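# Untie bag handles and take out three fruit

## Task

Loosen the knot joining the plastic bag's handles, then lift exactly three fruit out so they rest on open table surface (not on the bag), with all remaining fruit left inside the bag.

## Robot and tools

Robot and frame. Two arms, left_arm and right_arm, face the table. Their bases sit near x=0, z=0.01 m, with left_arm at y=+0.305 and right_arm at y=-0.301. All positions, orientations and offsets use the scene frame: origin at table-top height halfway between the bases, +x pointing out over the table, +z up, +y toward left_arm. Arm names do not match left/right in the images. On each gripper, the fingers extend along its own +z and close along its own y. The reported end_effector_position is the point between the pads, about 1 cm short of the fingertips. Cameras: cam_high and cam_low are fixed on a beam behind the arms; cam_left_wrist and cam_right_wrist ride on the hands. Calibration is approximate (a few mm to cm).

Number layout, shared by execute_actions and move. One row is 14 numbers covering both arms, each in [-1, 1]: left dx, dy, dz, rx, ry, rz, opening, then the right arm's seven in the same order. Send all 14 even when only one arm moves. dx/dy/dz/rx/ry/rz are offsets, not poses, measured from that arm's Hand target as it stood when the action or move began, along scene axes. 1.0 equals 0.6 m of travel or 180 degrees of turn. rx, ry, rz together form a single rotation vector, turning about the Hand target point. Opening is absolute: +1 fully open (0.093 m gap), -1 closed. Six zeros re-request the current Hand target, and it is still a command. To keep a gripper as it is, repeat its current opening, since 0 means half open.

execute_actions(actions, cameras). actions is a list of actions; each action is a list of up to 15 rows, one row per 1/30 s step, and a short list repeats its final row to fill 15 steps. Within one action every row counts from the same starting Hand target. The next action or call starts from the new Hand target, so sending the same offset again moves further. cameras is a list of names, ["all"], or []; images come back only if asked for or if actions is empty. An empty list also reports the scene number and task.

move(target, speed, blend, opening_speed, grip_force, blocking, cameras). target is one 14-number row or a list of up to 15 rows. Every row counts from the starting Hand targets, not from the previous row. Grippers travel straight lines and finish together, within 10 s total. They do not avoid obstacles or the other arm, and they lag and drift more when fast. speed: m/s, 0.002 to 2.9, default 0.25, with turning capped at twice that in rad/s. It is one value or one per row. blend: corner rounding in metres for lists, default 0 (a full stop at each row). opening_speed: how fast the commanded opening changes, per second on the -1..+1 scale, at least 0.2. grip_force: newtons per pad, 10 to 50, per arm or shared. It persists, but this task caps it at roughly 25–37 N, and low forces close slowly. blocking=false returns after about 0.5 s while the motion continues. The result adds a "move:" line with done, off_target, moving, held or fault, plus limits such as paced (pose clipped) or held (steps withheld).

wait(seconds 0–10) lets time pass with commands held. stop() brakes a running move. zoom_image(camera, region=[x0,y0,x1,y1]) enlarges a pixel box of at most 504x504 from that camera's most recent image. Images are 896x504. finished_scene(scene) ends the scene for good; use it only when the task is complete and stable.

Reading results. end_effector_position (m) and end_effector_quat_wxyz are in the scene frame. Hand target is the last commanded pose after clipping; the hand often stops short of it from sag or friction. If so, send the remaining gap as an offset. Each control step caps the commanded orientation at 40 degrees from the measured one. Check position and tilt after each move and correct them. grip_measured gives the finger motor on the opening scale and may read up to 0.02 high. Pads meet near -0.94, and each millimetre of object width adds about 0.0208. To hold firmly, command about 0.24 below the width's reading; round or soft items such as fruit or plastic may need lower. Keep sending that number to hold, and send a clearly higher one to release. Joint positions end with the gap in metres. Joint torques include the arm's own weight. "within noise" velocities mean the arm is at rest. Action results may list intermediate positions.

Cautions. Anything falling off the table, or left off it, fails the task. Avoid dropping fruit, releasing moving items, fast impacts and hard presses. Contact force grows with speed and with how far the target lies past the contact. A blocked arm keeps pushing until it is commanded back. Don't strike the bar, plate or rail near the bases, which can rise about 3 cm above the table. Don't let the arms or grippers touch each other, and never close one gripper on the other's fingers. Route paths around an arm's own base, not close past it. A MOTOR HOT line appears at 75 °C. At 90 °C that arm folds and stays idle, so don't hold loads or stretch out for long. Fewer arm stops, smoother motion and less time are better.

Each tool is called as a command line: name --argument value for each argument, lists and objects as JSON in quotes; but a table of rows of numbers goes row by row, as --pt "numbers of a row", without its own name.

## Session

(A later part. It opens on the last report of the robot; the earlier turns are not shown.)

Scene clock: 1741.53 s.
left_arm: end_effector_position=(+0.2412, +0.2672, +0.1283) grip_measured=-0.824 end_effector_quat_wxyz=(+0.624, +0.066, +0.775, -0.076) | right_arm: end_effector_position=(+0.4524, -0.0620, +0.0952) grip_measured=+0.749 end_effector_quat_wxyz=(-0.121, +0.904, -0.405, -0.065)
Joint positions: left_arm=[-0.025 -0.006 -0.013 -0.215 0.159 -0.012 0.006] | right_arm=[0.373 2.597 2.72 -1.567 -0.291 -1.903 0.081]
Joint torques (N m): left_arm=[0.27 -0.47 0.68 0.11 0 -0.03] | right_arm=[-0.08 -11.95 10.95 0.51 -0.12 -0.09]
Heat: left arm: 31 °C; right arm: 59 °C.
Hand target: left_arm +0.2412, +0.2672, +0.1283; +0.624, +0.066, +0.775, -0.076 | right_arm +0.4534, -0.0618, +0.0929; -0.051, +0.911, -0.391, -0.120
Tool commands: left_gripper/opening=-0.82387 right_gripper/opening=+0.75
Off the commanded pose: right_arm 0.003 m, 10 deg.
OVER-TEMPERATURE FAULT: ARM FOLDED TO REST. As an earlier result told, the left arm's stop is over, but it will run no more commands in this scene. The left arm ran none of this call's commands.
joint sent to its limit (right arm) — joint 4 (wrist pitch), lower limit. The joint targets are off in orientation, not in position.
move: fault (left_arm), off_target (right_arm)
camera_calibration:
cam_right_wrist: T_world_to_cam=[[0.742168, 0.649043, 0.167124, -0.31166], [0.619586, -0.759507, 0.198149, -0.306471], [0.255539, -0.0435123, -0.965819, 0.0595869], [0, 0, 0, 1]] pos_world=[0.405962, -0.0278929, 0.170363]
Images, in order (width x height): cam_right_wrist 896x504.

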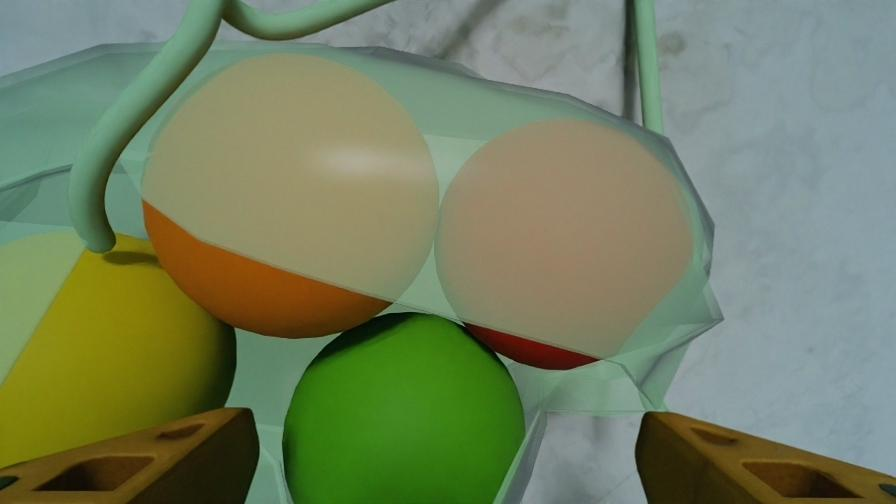

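move --pt "0 0 0 0 0 0 -1 0.0063 -0.0187 0 0 0 0 0.66" --pt "0 0 0 0 0 0 -1 0.0063 -0.0187 -0.0817 0 0 0 0.66" --speed 0.08 --cameras '["cam_right_wrist"]'

Scene clock: 1790.30 s.
left_arm: end_effector_position=(+0.2412, +0.2672, +0.1283) grip_measured=-0.824 end_effector_quat_wxyz=(+0.624, +0.066, +0.775, -0.076) | right_arm: end_effector_position=(+0.4546, -0.0682, +0.0488) grip_measured=+0.661 end_effector_quat_wxyz=(-0.094, +0.908, -0.398, -0.090)
Joint positions: left_arm=[-0.025 -0.006 -0.013 -0.215 0.159 -0.012 0.006] | right_arm=[0.363 2.707 2.749 -1.567 -0.291 -1.944 0.077]
Joint torques (N m): left_arm=[0.34 -0.43 0.66 0.11 0.02 0] | right_arm=[-0.66 -11.96 10.78 0.29 -0.11 -0.09]
Heat: left arm: 31 °C; right arm: 61 °C.
Hand target: left_arm +0.2412, +0.2672, +0.1283; +0.624, +0.066, +0.775, -0.076 | right_arm +0.4572, -0.0731, +0.0439; -0.051, +0.911, -0.391, -0.120
Tool commands: left_gripper/opening=-0.82387 right_gripper/opening=+0.66
Off the commanded pose: right_arm 0.007 m, 6 deg.
OVER-TEMPERATURE FAULT: ARM FOLDED TO REST. As an earlier result told, the left arm's stop is over, but it will run no more commands in this scene. The left arm ran none of this call's commands.
joint sent to its limit (right arm) — joint 4 (wrist pitch), lower limit. The joint targets are off in orientation, not in position.
move: fault (left_arm), off_target (right_arm)
camera_calibration:
cam_right_wrist: T_world_to_cam=[[0.732873, 0.672795, 0.101211, -0.292383], [0.651943, -0.736991, 0.178367, -0.315525], [0.194596, -0.0647362, -0.978745, 0.0408136], [0, 0, 0, 1]] pos_world=[0.412041, -0.0331829, 0.125818]
Images, in order (width x height): cam_right_wrist 896x504.

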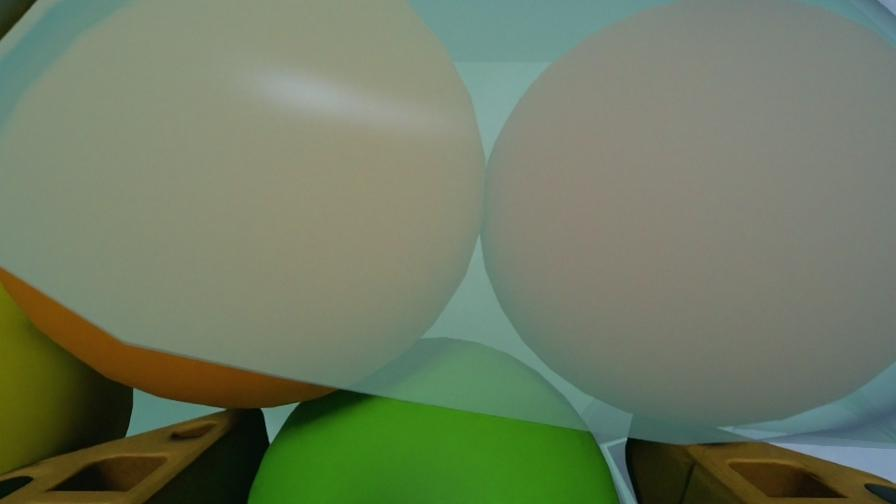

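zoom_image --camera "cam_right_wrist" --region '[540, 380, 740, 504]'

Scaled by 2.520 from the camera's 896x504 image, which has a finer 1280x720 frame.

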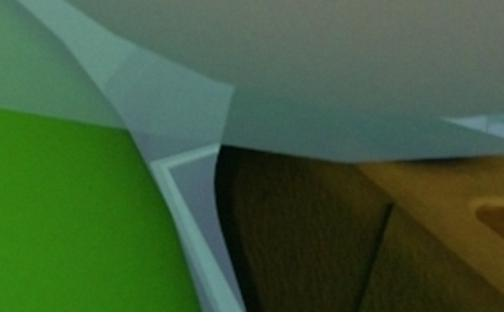

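move --pt "0 0 0 0 0 0 -1 0.014 -0.0155 -0.01 0 0 0 0.66" --pt "0 0 0 0 0 0 -1 0.014 -0.0155 -0.01 0 0 0 0.12" --pt "0 0 0 0 0 0 -1 0.014 -0.0155 0.14 0 0 0 0.12" --speed 0.08 --opening_speed 0.8 --cameras '["cam_right_wrist","cam_high","cam_low"]'

zoom_image --camera "cam_high" --region '[380, 150, 560, 330]'

zoom_image --camera "cam_low" --region '[270, 220, 470, 360]'

Scene clock: 1833.97 s.
left_arm: end_effector_position=(+0.2412, +0.2672, +0.1283) grip_measured=-0.824 end_effector_quat_wxyz=(+0.624, +0.066, +0.775, -0.076) | right_arm: end_effector_position=(+0.4676, -0.0746, +0.1053) grip_measured=+0.368 end_effector_quat_wxyz=(-0.138, +0.906, -0.397, -0.042)
Joint positions: left_arm=[-0.025 -0.006 -0.013 -0.215 0.159 -0.012 0.006] | right_arm=[0.339 2.607 2.776 -1.567 -0.29 -1.946 0.063]
Joint torques (N m): left_arm=[0.24 -0.49 0.66 0.1 0.01 -0.01] | right_arm=[-1.05 -18.78 6.53 0.62 -0.18 0.11]
Heat: left arm: 30 °C; right arm: 61 °C.
Hand target: left_arm +0.2412, +0.2672, +0.1283; +0.624, +0.066, +0.775, -0.076 | right_arm +0.4656, -0.0823, +0.1280; -0.051, +0.911, -0.391, -0.120
Tool commands: left_gripper/opening=-0.82387 right_gripper/opening=+0.12
Off the commanded pose: right_arm 0.024 m, 13 deg.
OVER-TEMPERATURE FAULT: ARM FOLDED TO REST. As an earlier result told, the left arm's stop is over, but it will run no more commands in this scene. The left arm ran none of this call's commands.
joint sent to its limit (right arm) — joint 4 (wrist pitch), lower limit. The joint targets are off in orientation, not in position.
move: fault (left_arm), off_target (right_arm); target 2's new opening was sent with right_arm's hand 0.010 m and 7 deg from that target
camera_calibration:
cam_right_wrist: T_world_to_cam=[[0.725542, 0.652871, 0.217596, -0.313689], [0.614383, -0.756958, 0.222593, -0.327436], [0.310036, -0.0278137, -0.950318, 0.0389039], [0, 0, 0, 1]] pos_world=[0.416704, -0.0419749, 0.178114]
Images, in order (width x height): cam_high 896x504, cam_low 896x504, cam_right_wrist 896x504.

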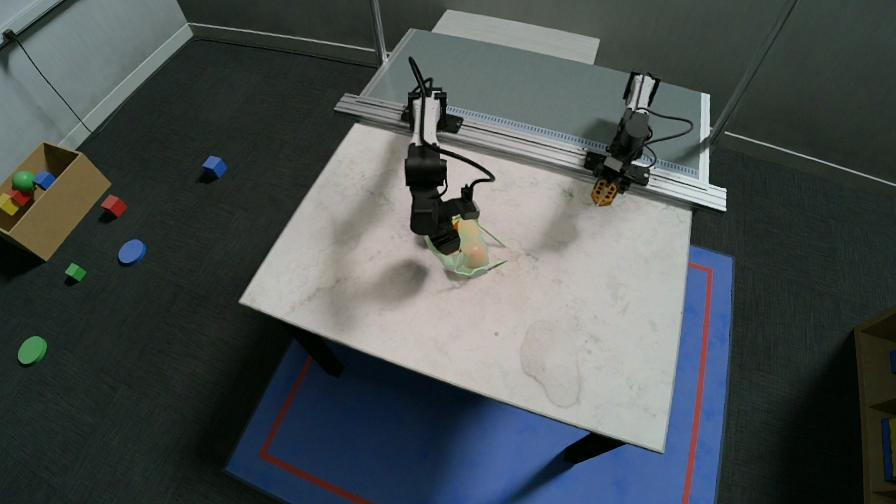

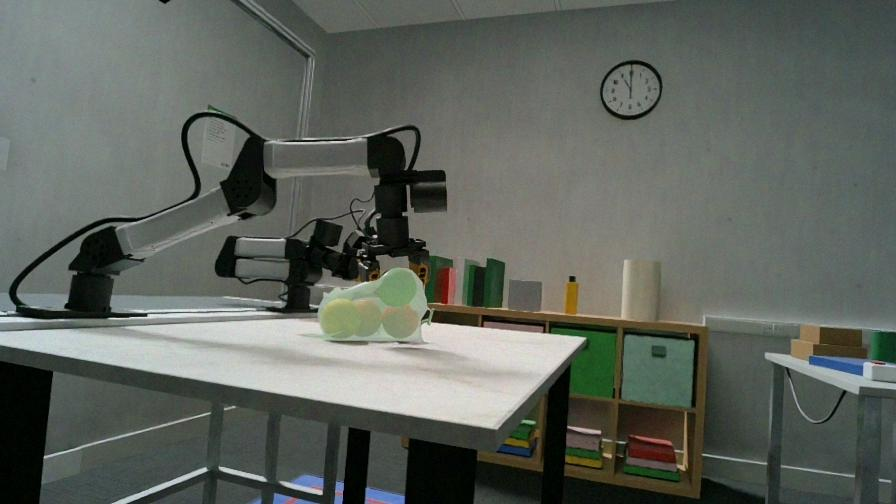

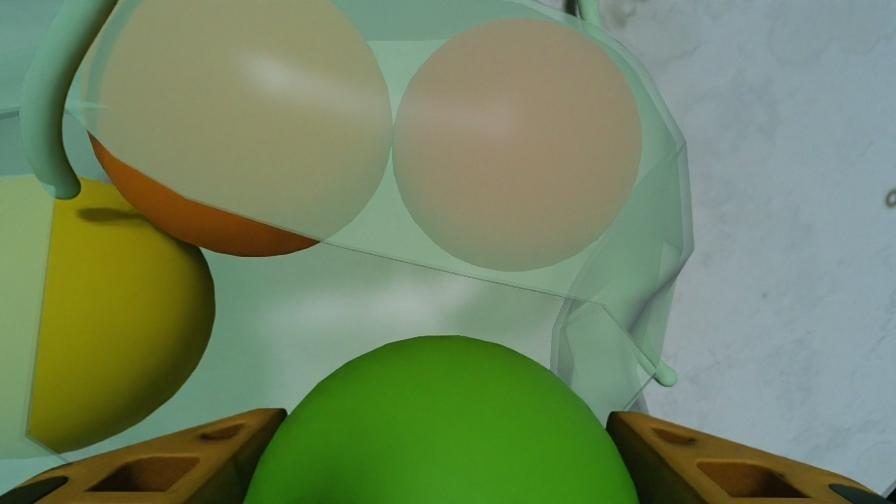

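Scaled by 2.800 from the camera's 896x504 image, which has a finer 1280x720 frame.

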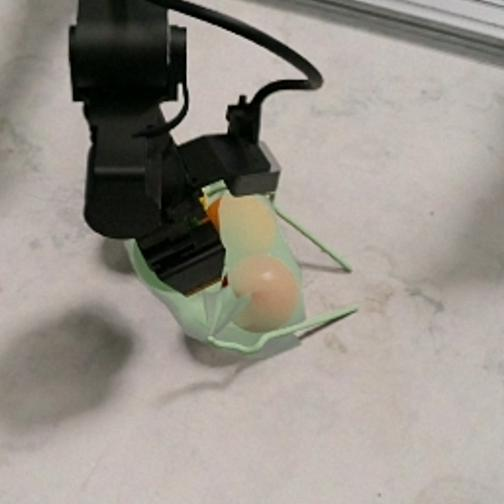

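Scaled by 2.520 from the camera's 896x504 image, which has a finer 1280x720 frame.

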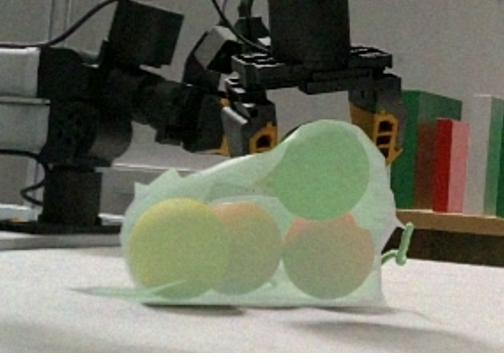

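move --pt "0 0 0 0 0 0 -1 0 0.0 0.06 0 0 0 0.12" --pt "0 0 0 0 0 0 -1 -0.076 0.287 0.05 0 0 0 0.12" --speed 0.1 --blend '[0.01,0]' --cameras '["cam_right_wrist","cam_high","cam_low"]'

zoom_image --camera "cam_high" --region '[380, 150, 560, 330]'

zoom_image --camera "cam_low" --region '[270, 220, 470, 360]'

Scene clock: 1872.77 s.
left_arm: end_effector_position=(+0.2412, +0.2672, +0.1283) grip_measured=-0.824 end_effector_quat_wxyz=(+0.624, +0.066, +0.775, -0.076) | right_arm: end_effector_position=(+0.4126, +0.0837, +0.1543) grip_measured=+0.368 end_effector_quat_wxyz=(-0.231, +0.883, -0.407, -0.035)
Joint positions: left_arm=[-0.025 -0.006 -0.013 -0.215 0.159 -0.012 0.006] | right_arm=[0.644 2.558 2.836 -1.41 -0.29 -1.562 0.063]
Joint torques (N m): left_arm=[0.34 -0.4 0.7 0.1 0.01 -0.03] | right_arm=[-0.39 -12.33 11.08 1.68 -0.3 0.05]
Heat: left arm: 30 °C; right arm: 67 °C.
Hand target: left_arm +0.2412, +0.2672, +0.1283; +0.624, +0.066, +0.775, -0.076 | right_arm +0.4199, +0.0899, +0.1578; -0.051, +0.911, -0.391, -0.120
Tool commands: left_gripper/opening=-0.82387 right_gripper/opening=+0.12
Off the commanded pose: right_arm 0.010 m, 23 deg.
OVER-TEMPERATURE FAULT: ARM FOLDED TO REST. As an earlier result told, the left arm's stop is over, but it will run no more commands in this scene. The left arm ran none of this call's commands.
elbow stopped short (right arm): the move would have taken joint 3 (elbow) straighter than the controller allows.
move: fault (left_arm), off_target (right_arm)
camera_calibration:
cam_right_wrist: T_world_to_cam=[[0.729278, 0.567763, 0.381838, -0.407568], [0.562108, -0.815339, 0.138767, -0.145367], [0.390114, 0.113435, -0.913753, 0.0564518], [0, 0, 0, 1]] pos_world=[0.356919, 0.106475, 0.22738]
Images, in order (width x height): cam_high 896x504, cam_low 896x504, cam_right_wrist 896x504.

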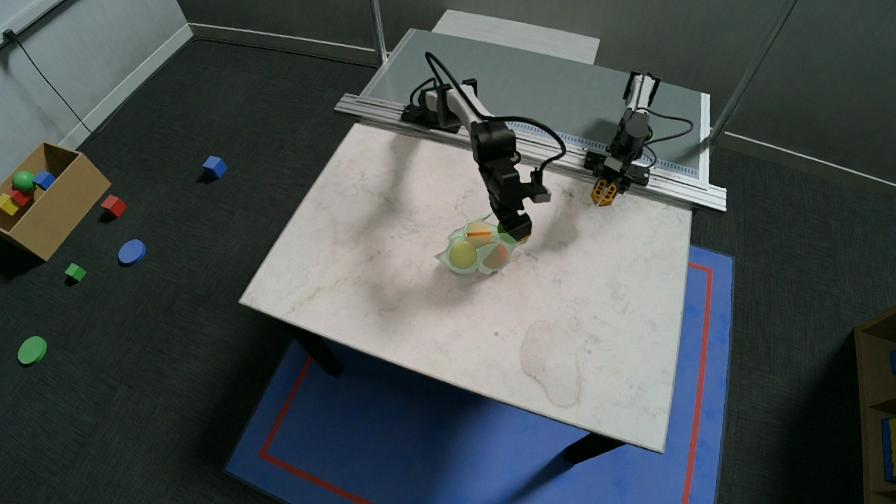

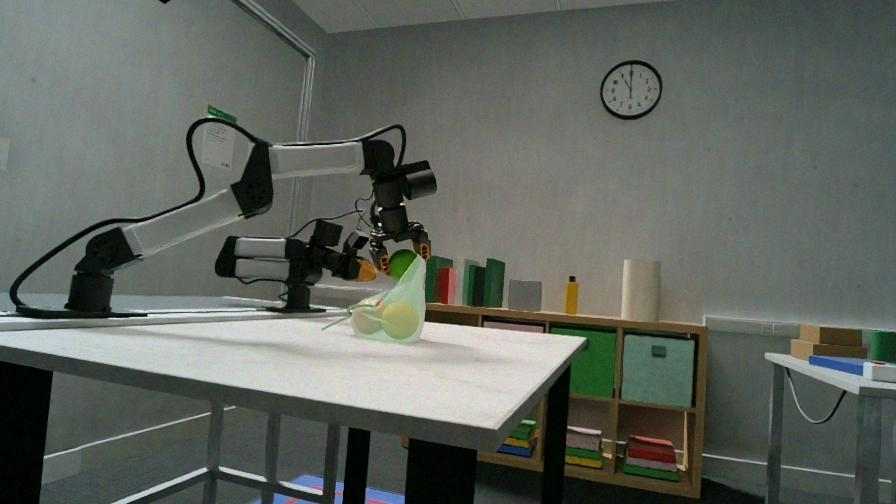

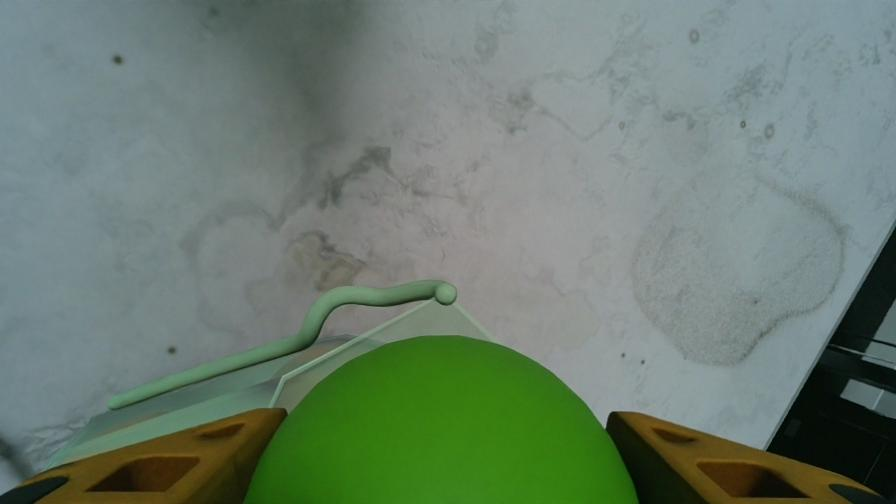

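Scaled by 2.800 from the camera's 896x504 image, which has a finer 1280x720 frame.

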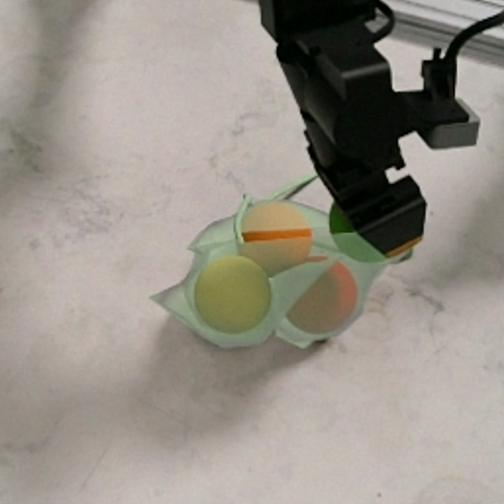

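Scaled by 2.520 from the camera's 896x504 image, which has a finer 1280x720 frame.

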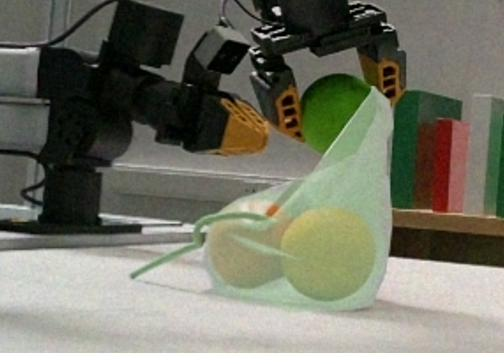

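move --pt "0 0 0 0 0 0 -1 -0.1 0.067 -0.05 0 0 0 0.12" --pt "0 0 0 0 0 0 -1 -0.1 0.067 -0.185 0 0 0 0.12" --speed 0.1 --blend '[0.01,0]' --cameras '["cam_right_wrist","cam_high","cam_low"]'

zoom_image --camera "cam_high" --region '[400, 150, 580, 330]'

zoom_image --camera "cam_low" --region '[270, 220, 470, 360]'

Scene clock: 1894.77 s.
left_arm: end_effector_position=(+0.2412, +0.2672, +0.1283) grip_measured=-0.824 end_effector_quat_wxyz=(+0.624, +0.066, +0.775, -0.076) | right_arm: end_effector_position=(+0.3582, +0.1258, +0.0496) grip_measured=+0.368 end_effector_quat_wxyz=(-0.132, +0.899, -0.407, -0.096)
Joint positions: left_arm=[-0.025 -0.006 -0.013 -0.215 0.159 -0.012 0.006] | right_arm=[0.769 2.75 2.839 -1.427 -0.287 -1.486 0.063]
Joint torques (N m): left_arm=[0.28 -0.46 0.68 0.1 0.01 -0.02] | right_arm=[0.24 -12.74 10.93 1.02 -0.15 -0.05]
Heat: left arm: 30 °C; right arm: 63 °C.
Hand target: left_arm +0.2412, +0.2672, +0.1283; +0.624, +0.066, +0.775, -0.076 | right_arm +0.3601, +0.1301, +0.0467; -0.051, +0.911, -0.391, -0.120
Tool commands: left_gripper/opening=-0.82387 right_gripper/opening=+0.12
Off the commanded pose: right_arm 0.005 m, 10 deg.
OVER-TEMPERATURE FAULT: ARM FOLDED TO REST. As an earlier result told, the left arm's stop is over, but it will run no more commands in this scene. The left arm ran none of this call's commands.
elbow stopped short (right arm): the move would have taken joint 3 (elbow) straighter than the controller allows.
move: fault (left_arm), off_target (right_arm)
camera_calibration:
cam_right_wrist: T_world_to_cam=[[0.75102, 0.640186, 0.161649, -0.357741], [0.626588, -0.768215, 0.131275, -0.094534], [0.208221, 0.0026967, -0.978078, 0.0594397], [0, 0, 0, 1]] pos_world=[0.315528, 0.156238, 0.128375]
Images, in order (width x height): cam_high 896x504, cam_low 896x504, cam_right_wrist 896x504.

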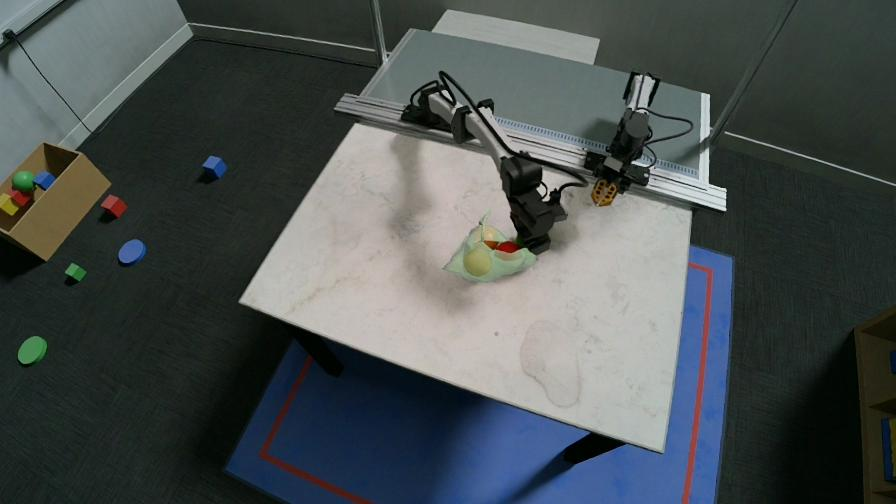

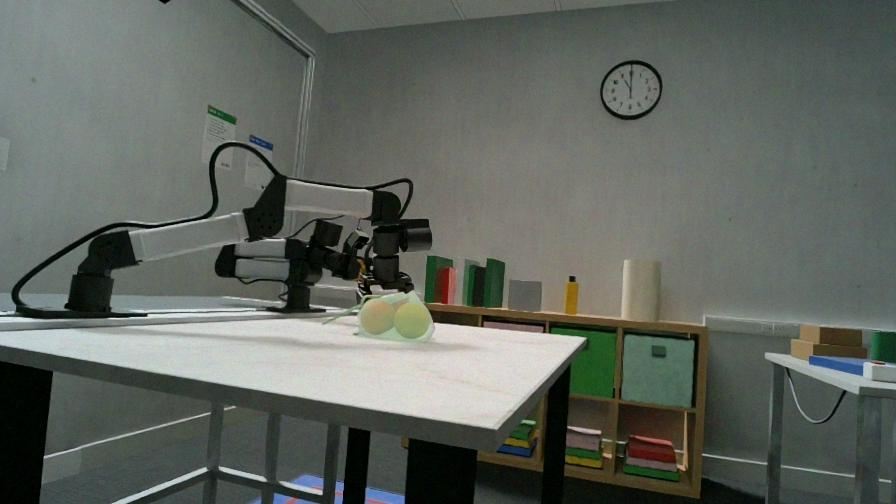

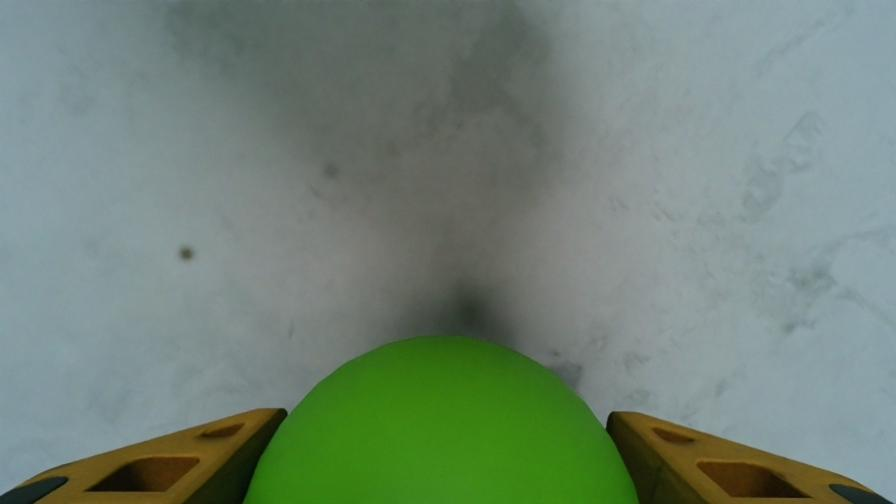

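Scaled by 2.800 from the camera's 896x504 image, which has a finer 1280x720 frame.

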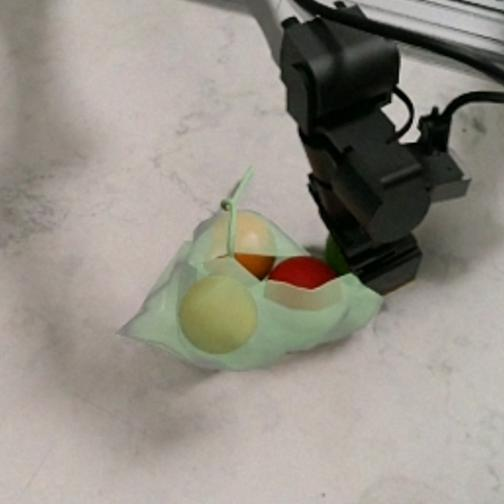

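Scaled by 2.520 from the camera's 896x504 image, which has a finer 1280x720 frame.

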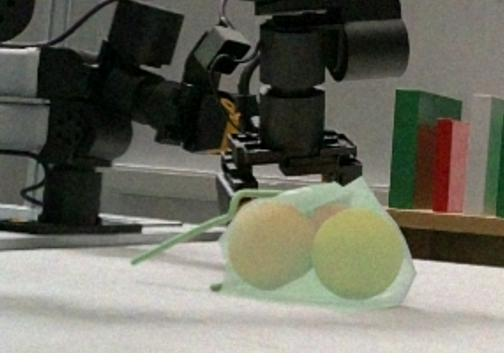

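move --pt "0 0 0 0 0 0 -1 0 0 -0.02 0 0 0 0.12" --pt "0 0 0 0 0 0 -1 0 0 -0.02 0 0 0 0.8" --speed 0.05 --opening_speed 0.4 --cameras '["cam_right_wrist"]'

Scene clock: 1906.27 s.
left_arm: end_effector_position=(+0.2412, +0.2672, +0.1283) grip_measured=-0.824 end_effector_quat_wxyz=(+0.624, +0.066, +0.775, -0.076) | right_arm: end_effector_position=(+0.3587, +0.1261, +0.0402) grip_measured=+0.799 end_effector_quat_wxyz=(-0.128, +0.900, -0.406, -0.098)
Joint positions: left_arm=[-0.025 -0.006 -0.013 -0.215 0.159 -0.012 0.006] | right_arm=[0.769 2.771 2.844 -1.421 -0.287 -1.49 0.084]
Joint torques (N m): left_arm=[0.31 -0.46 0.65 0.12 0.01 -0.03] | right_arm=[0.24 -12.82 10.62 1.01 -0.15 -0.07]
Heat: left arm: 30 °C; right arm: 62 °C.
Hand target: left_arm +0.2412, +0.2672, +0.1283; +0.624, +0.066, +0.775, -0.076 | right_arm +0.3601, +0.1301, +0.0349; -0.051, +0.911, -0.391, -0.120
Tool commands: left_gripper/opening=-0.82387 right_gripper/opening=+0.8
Off the commanded pose: right_arm 0.007 m, 9 deg.
OVER-TEMPERATURE FAULT: ARM FOLDED TO REST. As an earlier result told, the left arm's stop is over, but it will run no more commands in this scene. The left arm ran none of this call's commands.
elbow stopped short (right arm): the move would have taken joint 3 (elbow) straighter than the controller allows.
move: fault (left_arm), off_target (right_arm); target 2's new opening was sent with right_arm's hand 0.014 m and 10 deg from that target
camera_calibration:
cam_right_wrist: T_world_to_cam=[[0.748874, 0.644657, 0.153641, -0.356341], [0.630815, -0.764467, 0.1329, -0.0953818], [0.203129, -0.00260676, -0.979149, 0.0526476], [0, 0, 0, 1]] pos_world=[0.316328, 0.156938, 0.118975]
Images, in order (width x height): cam_right_wrist 896x504.

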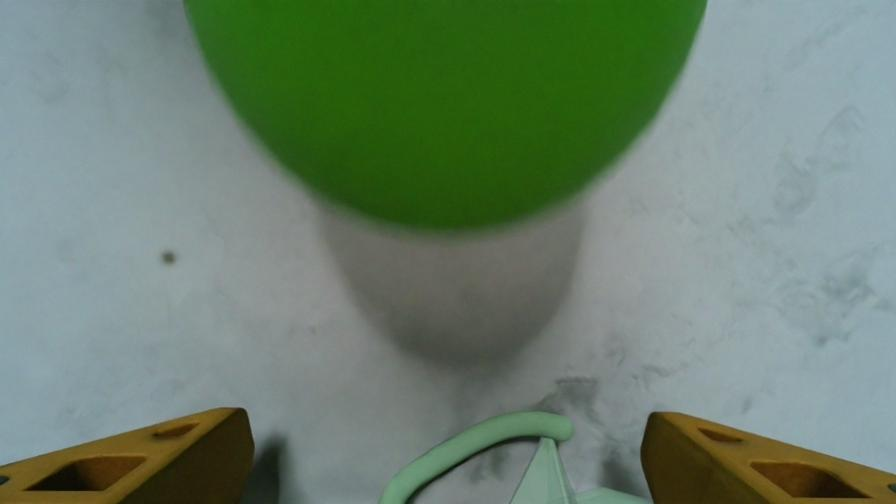

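wait --seconds 0.5 --cameras '["cam_right_wrist","cam_high"]'

Scene clock: 1911.70 s.
left_arm: end_effector_position=(+0.2412, +0.2672, +0.1283) grip_measured=-0.824 end_effector_quat_wxyz=(+0.624, +0.066, +0.775, -0.076) | right_arm: end_effector_position=(+0.3587, +0.1261, +0.0402) grip_measured=+0.799 end_effector_quat_wxyz=(-0.128, +0.900, -0.406, -0.098)
Joint positions: left_arm=[-0.025 -0.006 -0.013 -0.215 0.159 -0.012 0.006] | right_arm=[0.769 2.771 2.844 -1.421 -0.287 -1.49 0.084]
Joint torques (N m): left_arm=[0.27 -0.43 0.68 0.1 0 -0.03] | right_arm=[0.28 -12.83 10.63 0.99 -0.13 -0.06]
Heat: left arm: 30 °C; right arm: 62 °C.
Hand target: left_arm +0.2412, +0.2672, +0.1283; +0.624, +0.066, +0.775, -0.076 | right_arm +0.3601, +0.1301, +0.0349; -0.051, +0.911, -0.391, -0.120
Tool commands: left_gripper/opening=-0.82387 right_gripper/opening=+0.8
Off the commanded pose: right_arm 0.007 m, 9 deg.
OVER-TEMPERATURE FAULT: ARM FOLDED TO REST. As an earlier result told, the left arm's stop is over, but it will run no more commands in this scene.
wait: 0.50 s; at rest from the start
camera_calibration:
cam_right_wrist: T_world_to_cam=[[0.748874, 0.644657, 0.153641, -0.356341], [0.630815, -0.764467, 0.1329, -0.0953818], [0.203129, -0.00260676, -0.979149, 0.0526476], [0, 0, 0, 1]] pos_world=[0.316328, 0.156938, 0.118975]
Images, in order (width x height): cam_high 896x504, cam_right_wrist 896x504.

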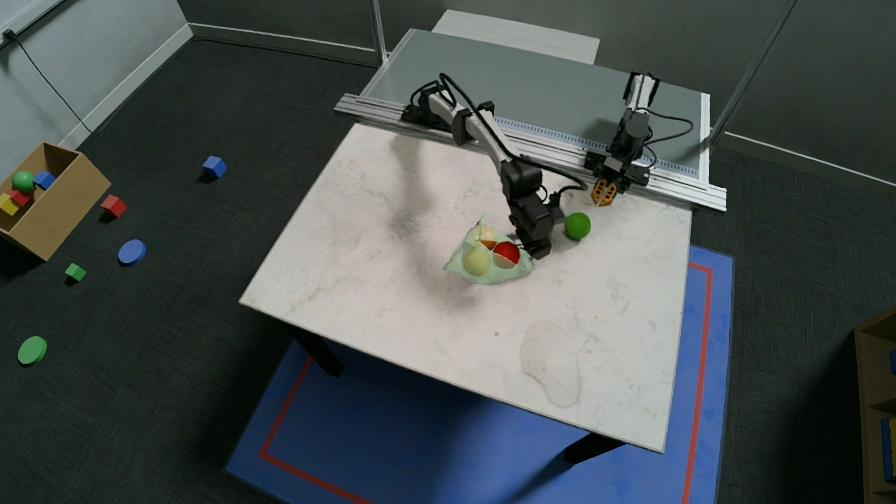

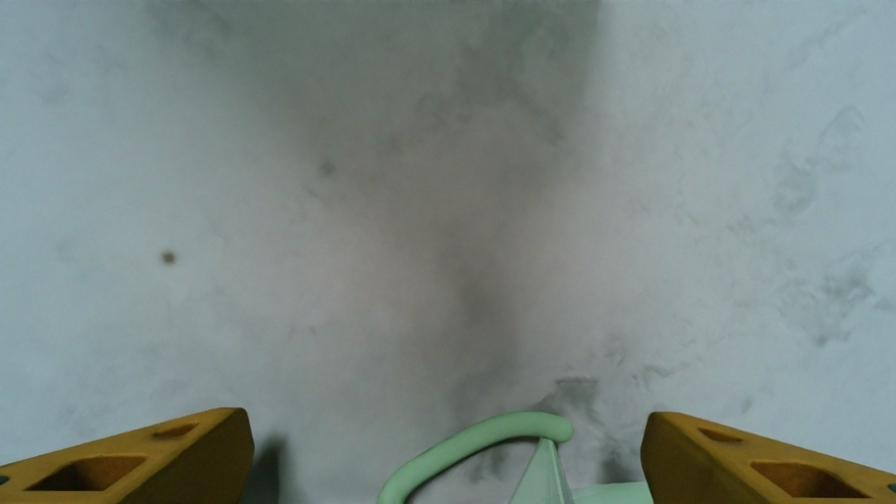

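wait --seconds 0.5 --cameras '["cam_high"]'

Scene clock: 1916.67 s.
left_arm: end_effector_position=(+0.2412, +0.2672, +0.1283) grip_measured=-0.824 end_effector_quat_wxyz=(+0.624, +0.066, +0.775, -0.076) | right_arm: end_effector_position=(+0.3587, +0.1261, +0.0402) grip_measured=+0.799 end_effector_quat_wxyz=(-0.128, +0.900, -0.406, -0.098)
Joint positions: left_arm=[-0.025 -0.006 -0.013 -0.215 0.159 -0.012 0.006] | right_arm=[0.769 2.771 2.844 -1.421 -0.287 -1.49 0.084]
Joint torques (N m): left_arm=[0.28 -0.49 0.62 0.1 0.01 -0.02] | right_arm=[0.35 -12.81 10.47 0.99 -0.13 -0.08]
Heat: left arm: 30 °C; right arm: 62 °C.
Hand target: left_arm +0.2412, +0.2672, +0.1283; +0.624, +0.066, +0.775, -0.076 | right_arm +0.3601, +0.1301, +0.0349; -0.051, +0.911, -0.391, -0.120
Tool commands: left_gripper/opening=-0.82387 right_gripper/opening=+0.8
Off the commanded pose: right_arm 0.007 m, 9 deg.
OVER-TEMPERATURE FAULT: ARM FOLDED TO REST. As an earlier result told, the left arm's stop is over, but it will run no more commands in this scene.
wait: 0.50 s; at rest from the start
Images, in order (width x height): cam_high 896x504.

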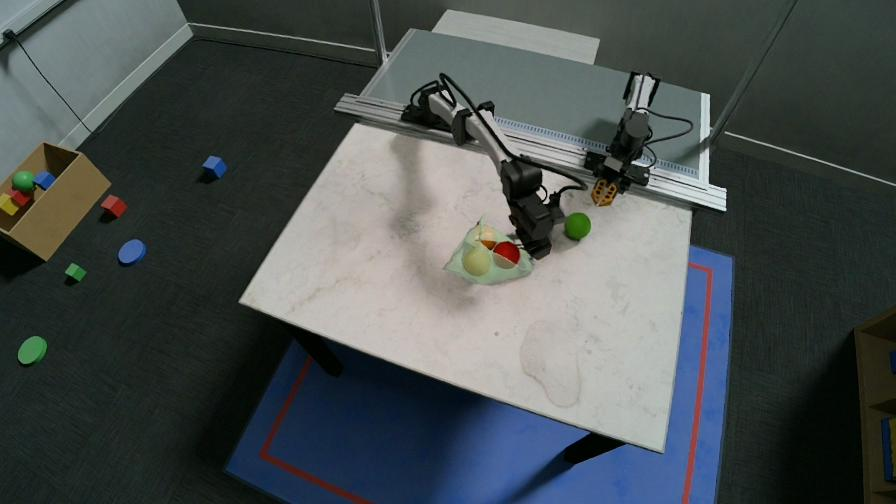

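move --pt "0 0 0 0 0 0 -1 0 0 0.2 0 0 0 0.8" --pt "0 0 0 0 0 0 -1 0.05 -0.205 0.308 0.062 -0.0039 -0.518 0.8" --speed 0.25 --blend '[0.02,0]' --cameras '["cam_right_wrist","cam_high"]'

zoom_image --camera "cam_high" --region '[420, 170, 600, 310]'

Scene clock: 1948.53 s.
left_arm: end_effector_position=(+0.2412, +0.2672, +0.1283) grip_measured=-0.824 end_effector_quat_wxyz=(+0.624, +0.066, +0.775, -0.076) | right_arm: end_effector_position=(+0.3891, +0.0134, +0.2002) grip_measured=+0.799 end_effector_quat_wxyz=(+0.179, -0.344, +0.919, +0.074)
Joint positions: left_arm=[-0.025 -0.006 -0.013 -0.215 0.159 -0.012 0.006] | right_arm=[0.637 2.132 2.28 -1.283 -0.056 -0.055 0.084]
Joint torques (N m): left_arm=[0.29 -0.44 0.66 0.11 0.01 -0.02] | right_arm=[-0.81 -16.08 6.98 1.63 0.13 0.09]
Heat: left arm: 30 °C; right arm: 61 °C.
Hand target: left_arm +0.2412, +0.2672, +0.1283; +0.624, +0.066, +0.775, -0.076 | right_arm +0.3901, +0.0070, +0.2198; +0.203, -0.334, +0.917, +0.074
Tool commands: left_gripper/opening=-0.82387 right_gripper/opening=+0.8
Off the commanded pose: right_arm 0.021 m, 3 deg.
OVER-TEMPERATURE FAULT: ARM FOLDED TO REST. As an earlier result told, the left arm's stop is over, but it will run no more commands in this scene. The left arm ran none of this call's commands.
elbow stopped short (right arm): the move would have taken joint 3 (elbow) straighter than the controller allows.
move: fault (left_arm), off_target (right_arm)
camera_calibration:
cam_right_wrist: T_world_to_cam=[[0.664264, -0.747447, -0.00872792, -0.246817], [-0.746954, -0.664181, 0.0304033, 0.333231], [-0.0285218, -0.0136765, -0.9995, 0.297247], [0, 0, 0, 1]] pos_world=[0.421338, 0.0409089, 0.284812]
Images, in order (width x height): cam_high 896x504, cam_right_wrist 896x504.

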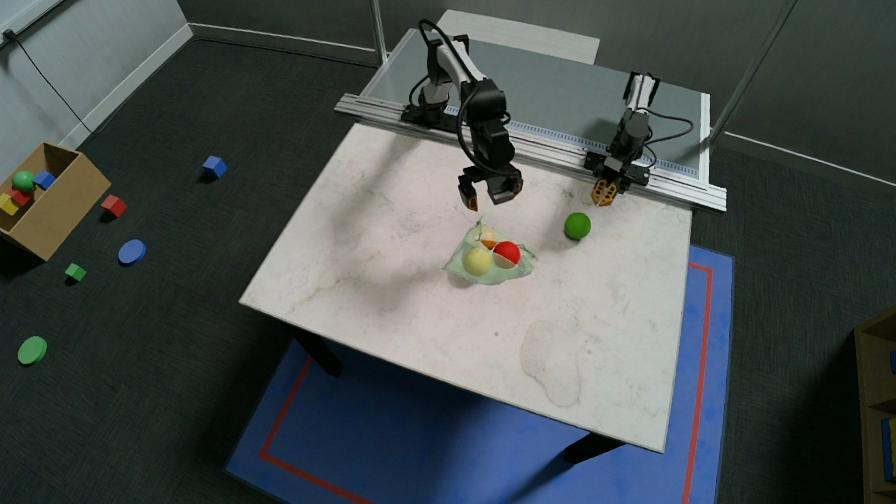

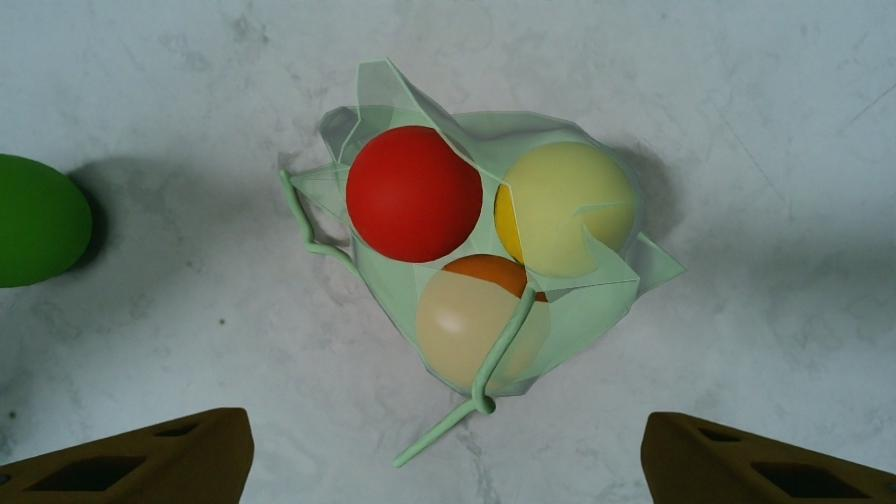

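Scaled by 2.800 from the camera's 896x504 image, which has a finer 1280x720 frame.

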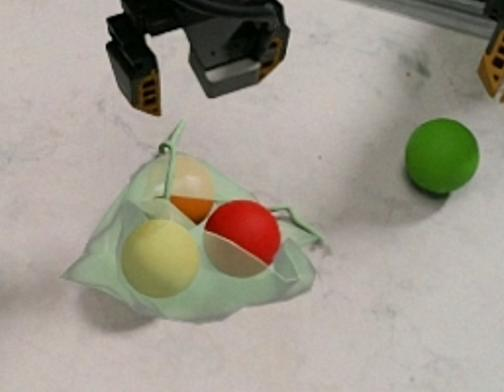

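move --target '[0,0,0,0,0,0,-1,0.0667,0.108,-0.166,-0.013,0.0245,-0.128,0.75]' --speed 0.2 --cameras '["cam_right_wrist"]'

Scene clock: 1992.27 s.
left_arm: end_effector_position=(+0.2412, +0.2672, +0.1283) grip_measured=-0.824 end_effector_quat_wxyz=(+0.624, +0.066, +0.775, -0.076) | right_arm: end_effector_position=(+0.4298, +0.0735, +0.1230) grip_measured=+0.751 end_effector_quat_wxyz=(+0.187, -0.150, +0.970, +0.042)
Joint positions: left_arm=[-0.025 -0.006 -0.013 -0.215 0.159 -0.012 0.006] | right_arm=[0.733 2.609 2.834 -1.386 0.121 0.415 0.081]
Joint torques (N m): left_arm=[0.28 -0.5 0.72 0.11 0.01 -0.01] | right_arm=[0.01 -12.22 11.54 1.15 0.25 0.07]
Heat: left arm: 30 °C; right arm: 60 °C.
Hand target: left_arm +0.2412, +0.2672, +0.1283; +0.624, +0.066, +0.775, -0.076 | right_arm +0.4300, +0.0720, +0.1200; +0.172, -0.146, +0.974, +0.026
Tool commands: left_gripper/opening=-0.82387 right_gripper/opening=+0.75
Off the commanded pose: right_arm 0.003 m, 3 deg.
OVER-TEMPERATURE FAULT: ARM FOLDED TO REST. As an earlier result told, the left arm's stop is over, but it will run no more commands in this scene. The left arm ran none of this call's commands.
elbow stopped short (right arm): the move would have taken joint 3 (elbow) straighter than the controller allows.
move: fault (left_arm), off_target (right_arm)
camera_calibration:
cam_right_wrist: T_world_to_cam=[[0.315149, -0.948763, -0.0230274, -0.0629703], [-0.948148, -0.315813, 0.035742, 0.46617], [-0.0411831, 0.0105693, -0.999096, 0.225732], [0, 0, 0, 1]] pos_world=[0.471139, 0.0850926, 0.207416]
Images, in order (width x height): cam_right_wrist 896x504.

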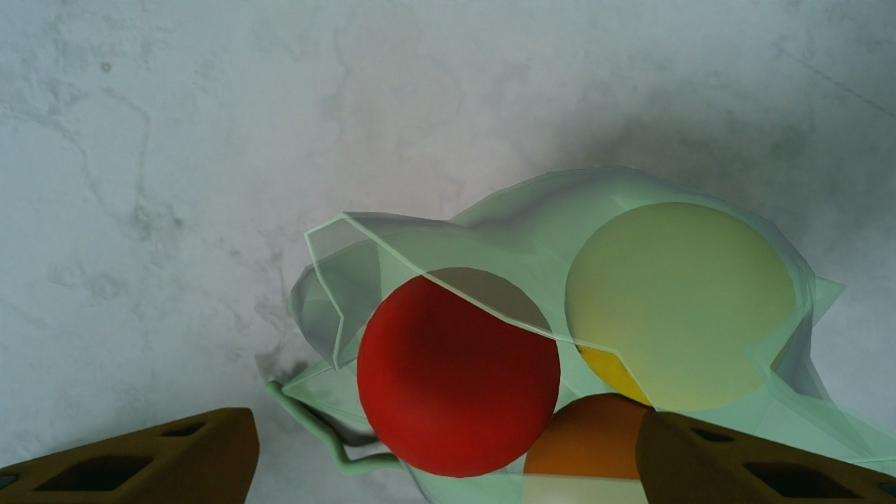

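move --pt "0 0 0 0 0 0 -1 -0.0075 -0.0067 -0.06 0 0 0 0.73" --pt "0 0 0 0 0 0 -1 -0.0075 -0.0067 -0.128 0 0 0 0.73" --speed 0.08 --blend '[0.01,0]' --cameras '["cam_right_wrist"]'

Scene clock: 2020.57 s.
left_arm: end_effector_position=(+0.2412, +0.2672, +0.1283) grip_measured=-0.824 end_effector_quat_wxyz=(+0.624, +0.066, +0.775, -0.076) | right_arm: end_effector_position=(+0.4264, +0.0659, +0.0271) grip_measured=+0.731 end_effector_quat_wxyz=(+0.159, -0.149, +0.976, +0.018)
Joint positions: left_arm=[-0.025 -0.006 -0.013 -0.215 0.159 -0.012 0.006] | right_arm=[0.733 2.519 2.291 -1.008 0.133 0.422 0.08]
Joint torques (N m): left_arm=[0.29 -0.46 0.69 0.09 0.01 -0.03] | right_arm=[0.2 -18.37 6.72 1.37 0.19 0.08]
Heat: left arm: 30 °C; right arm: 62 °C.
Hand target: left_arm +0.2412, +0.2672, +0.1283; +0.624, +0.066, +0.775, -0.076 | right_arm +0.4255, +0.0679, +0.0432; +0.172, -0.145, +0.974, +0.026
Tool commands: left_gripper/opening=-0.82387 right_gripper/opening=+0.73
Off the commanded pose: right_arm 0.016 m, 2 deg.
OVER-TEMPERATURE FAULT: ARM FOLDED TO REST. As an earlier result told, the left arm's stop is over, but it will run no more commands in this scene. The left arm ran none of this call's commands.
move: fault (left_arm), off_target (right_arm)
camera_calibration:
cam_right_wrist: T_world_to_cam=[[0.304299, -0.952448, 0.0156583, -0.0675889], [-0.948393, -0.301382, 0.0985904, 0.461308], [-0.0891831, -0.0448512, -0.995005, 0.153889], [0, 0, 0, 1]] pos_world=[0.471793, 0.0815573, 0.108698]
Images, in order (width x height): cam_right_wrist 896x504.

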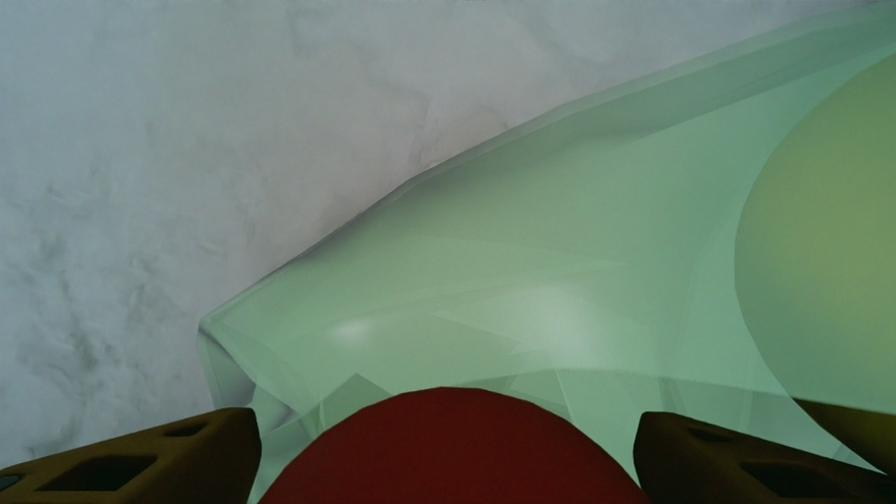

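move --pt "0 0 0 0 0 0 -1 -0.0125 -0.0055 0.028 0 0 0 0.73" --pt "0 0 0 0 0 0 -1 -0.0125 -0.0055 0.028 0 0 0 0.1" --speed 0.08 --opening_speed 0.6 --cameras '["cam_right_wrist"]'

Scene clock: 2037.07 s.
left_arm: end_effector_position=(+0.2412, +0.2672, +0.1283) grip_measured=-0.824 end_effector_quat_wxyz=(+0.624, +0.066, +0.775, -0.076) | right_arm: end_effector_position=(+0.4223, +0.0659, +0.0390) grip_measured=+0.344 end_effector_quat_wxyz=(+0.164, -0.148, +0.975, +0.021)
Joint positions: left_arm=[-0.025 -0.006 -0.013 -0.215 0.159 -0.012 0.006] | right_arm=[0.738 2.48 2.263 -1.008 0.133 0.426 0.062]
Joint torques (N m): left_arm=[0.29 -0.49 0.64 0.1 0.01 -0.02] | right_arm=[0.1 -19.03 7.3 1.13 0.16 0.07]
Heat: left arm: 30 °C; right arm: 61 °C.
Hand target: left_arm +0.2412, +0.2672, +0.1283; +0.624, +0.066, +0.775, -0.076 | right_arm +0.4180, +0.0647, +0.0601; +0.172, -0.146, +0.974, +0.026
Tool commands: left_gripper/opening=-0.82387 right_gripper/opening=+0.1
Off the commanded pose: right_arm 0.021 m, 1 deg.
OVER-TEMPERATURE FAULT: ARM FOLDED TO REST. As an earlier result told, the left arm's stop is over, but it will run no more commands in this scene. The left arm ran none of this call's commands.
move: fault (left_arm), off_target (right_arm); target 2's new opening was sent with right_arm's hand 0.021 m and 1 deg from that target
camera_calibration:
cam_right_wrist: T_world_to_cam=[[0.304862, -0.95235, 0.00946765, -0.0665365], [-0.948887, -0.302871, 0.0887813, 0.456966], [-0.0816834, -0.0360498, -0.996006, 0.161671], [0, 0, 0, 1]] pos_world=[0.4671, 0.0808638, 0.121085]
Images, in order (width x height): cam_right_wrist 896x504.

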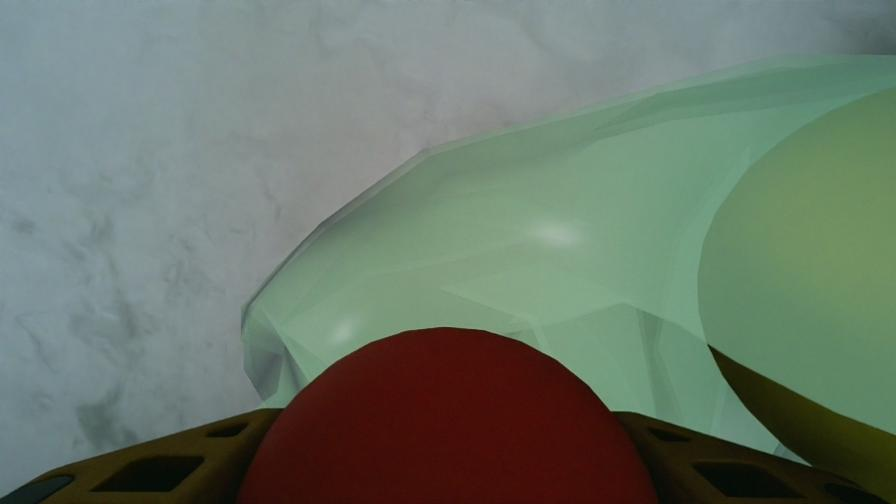

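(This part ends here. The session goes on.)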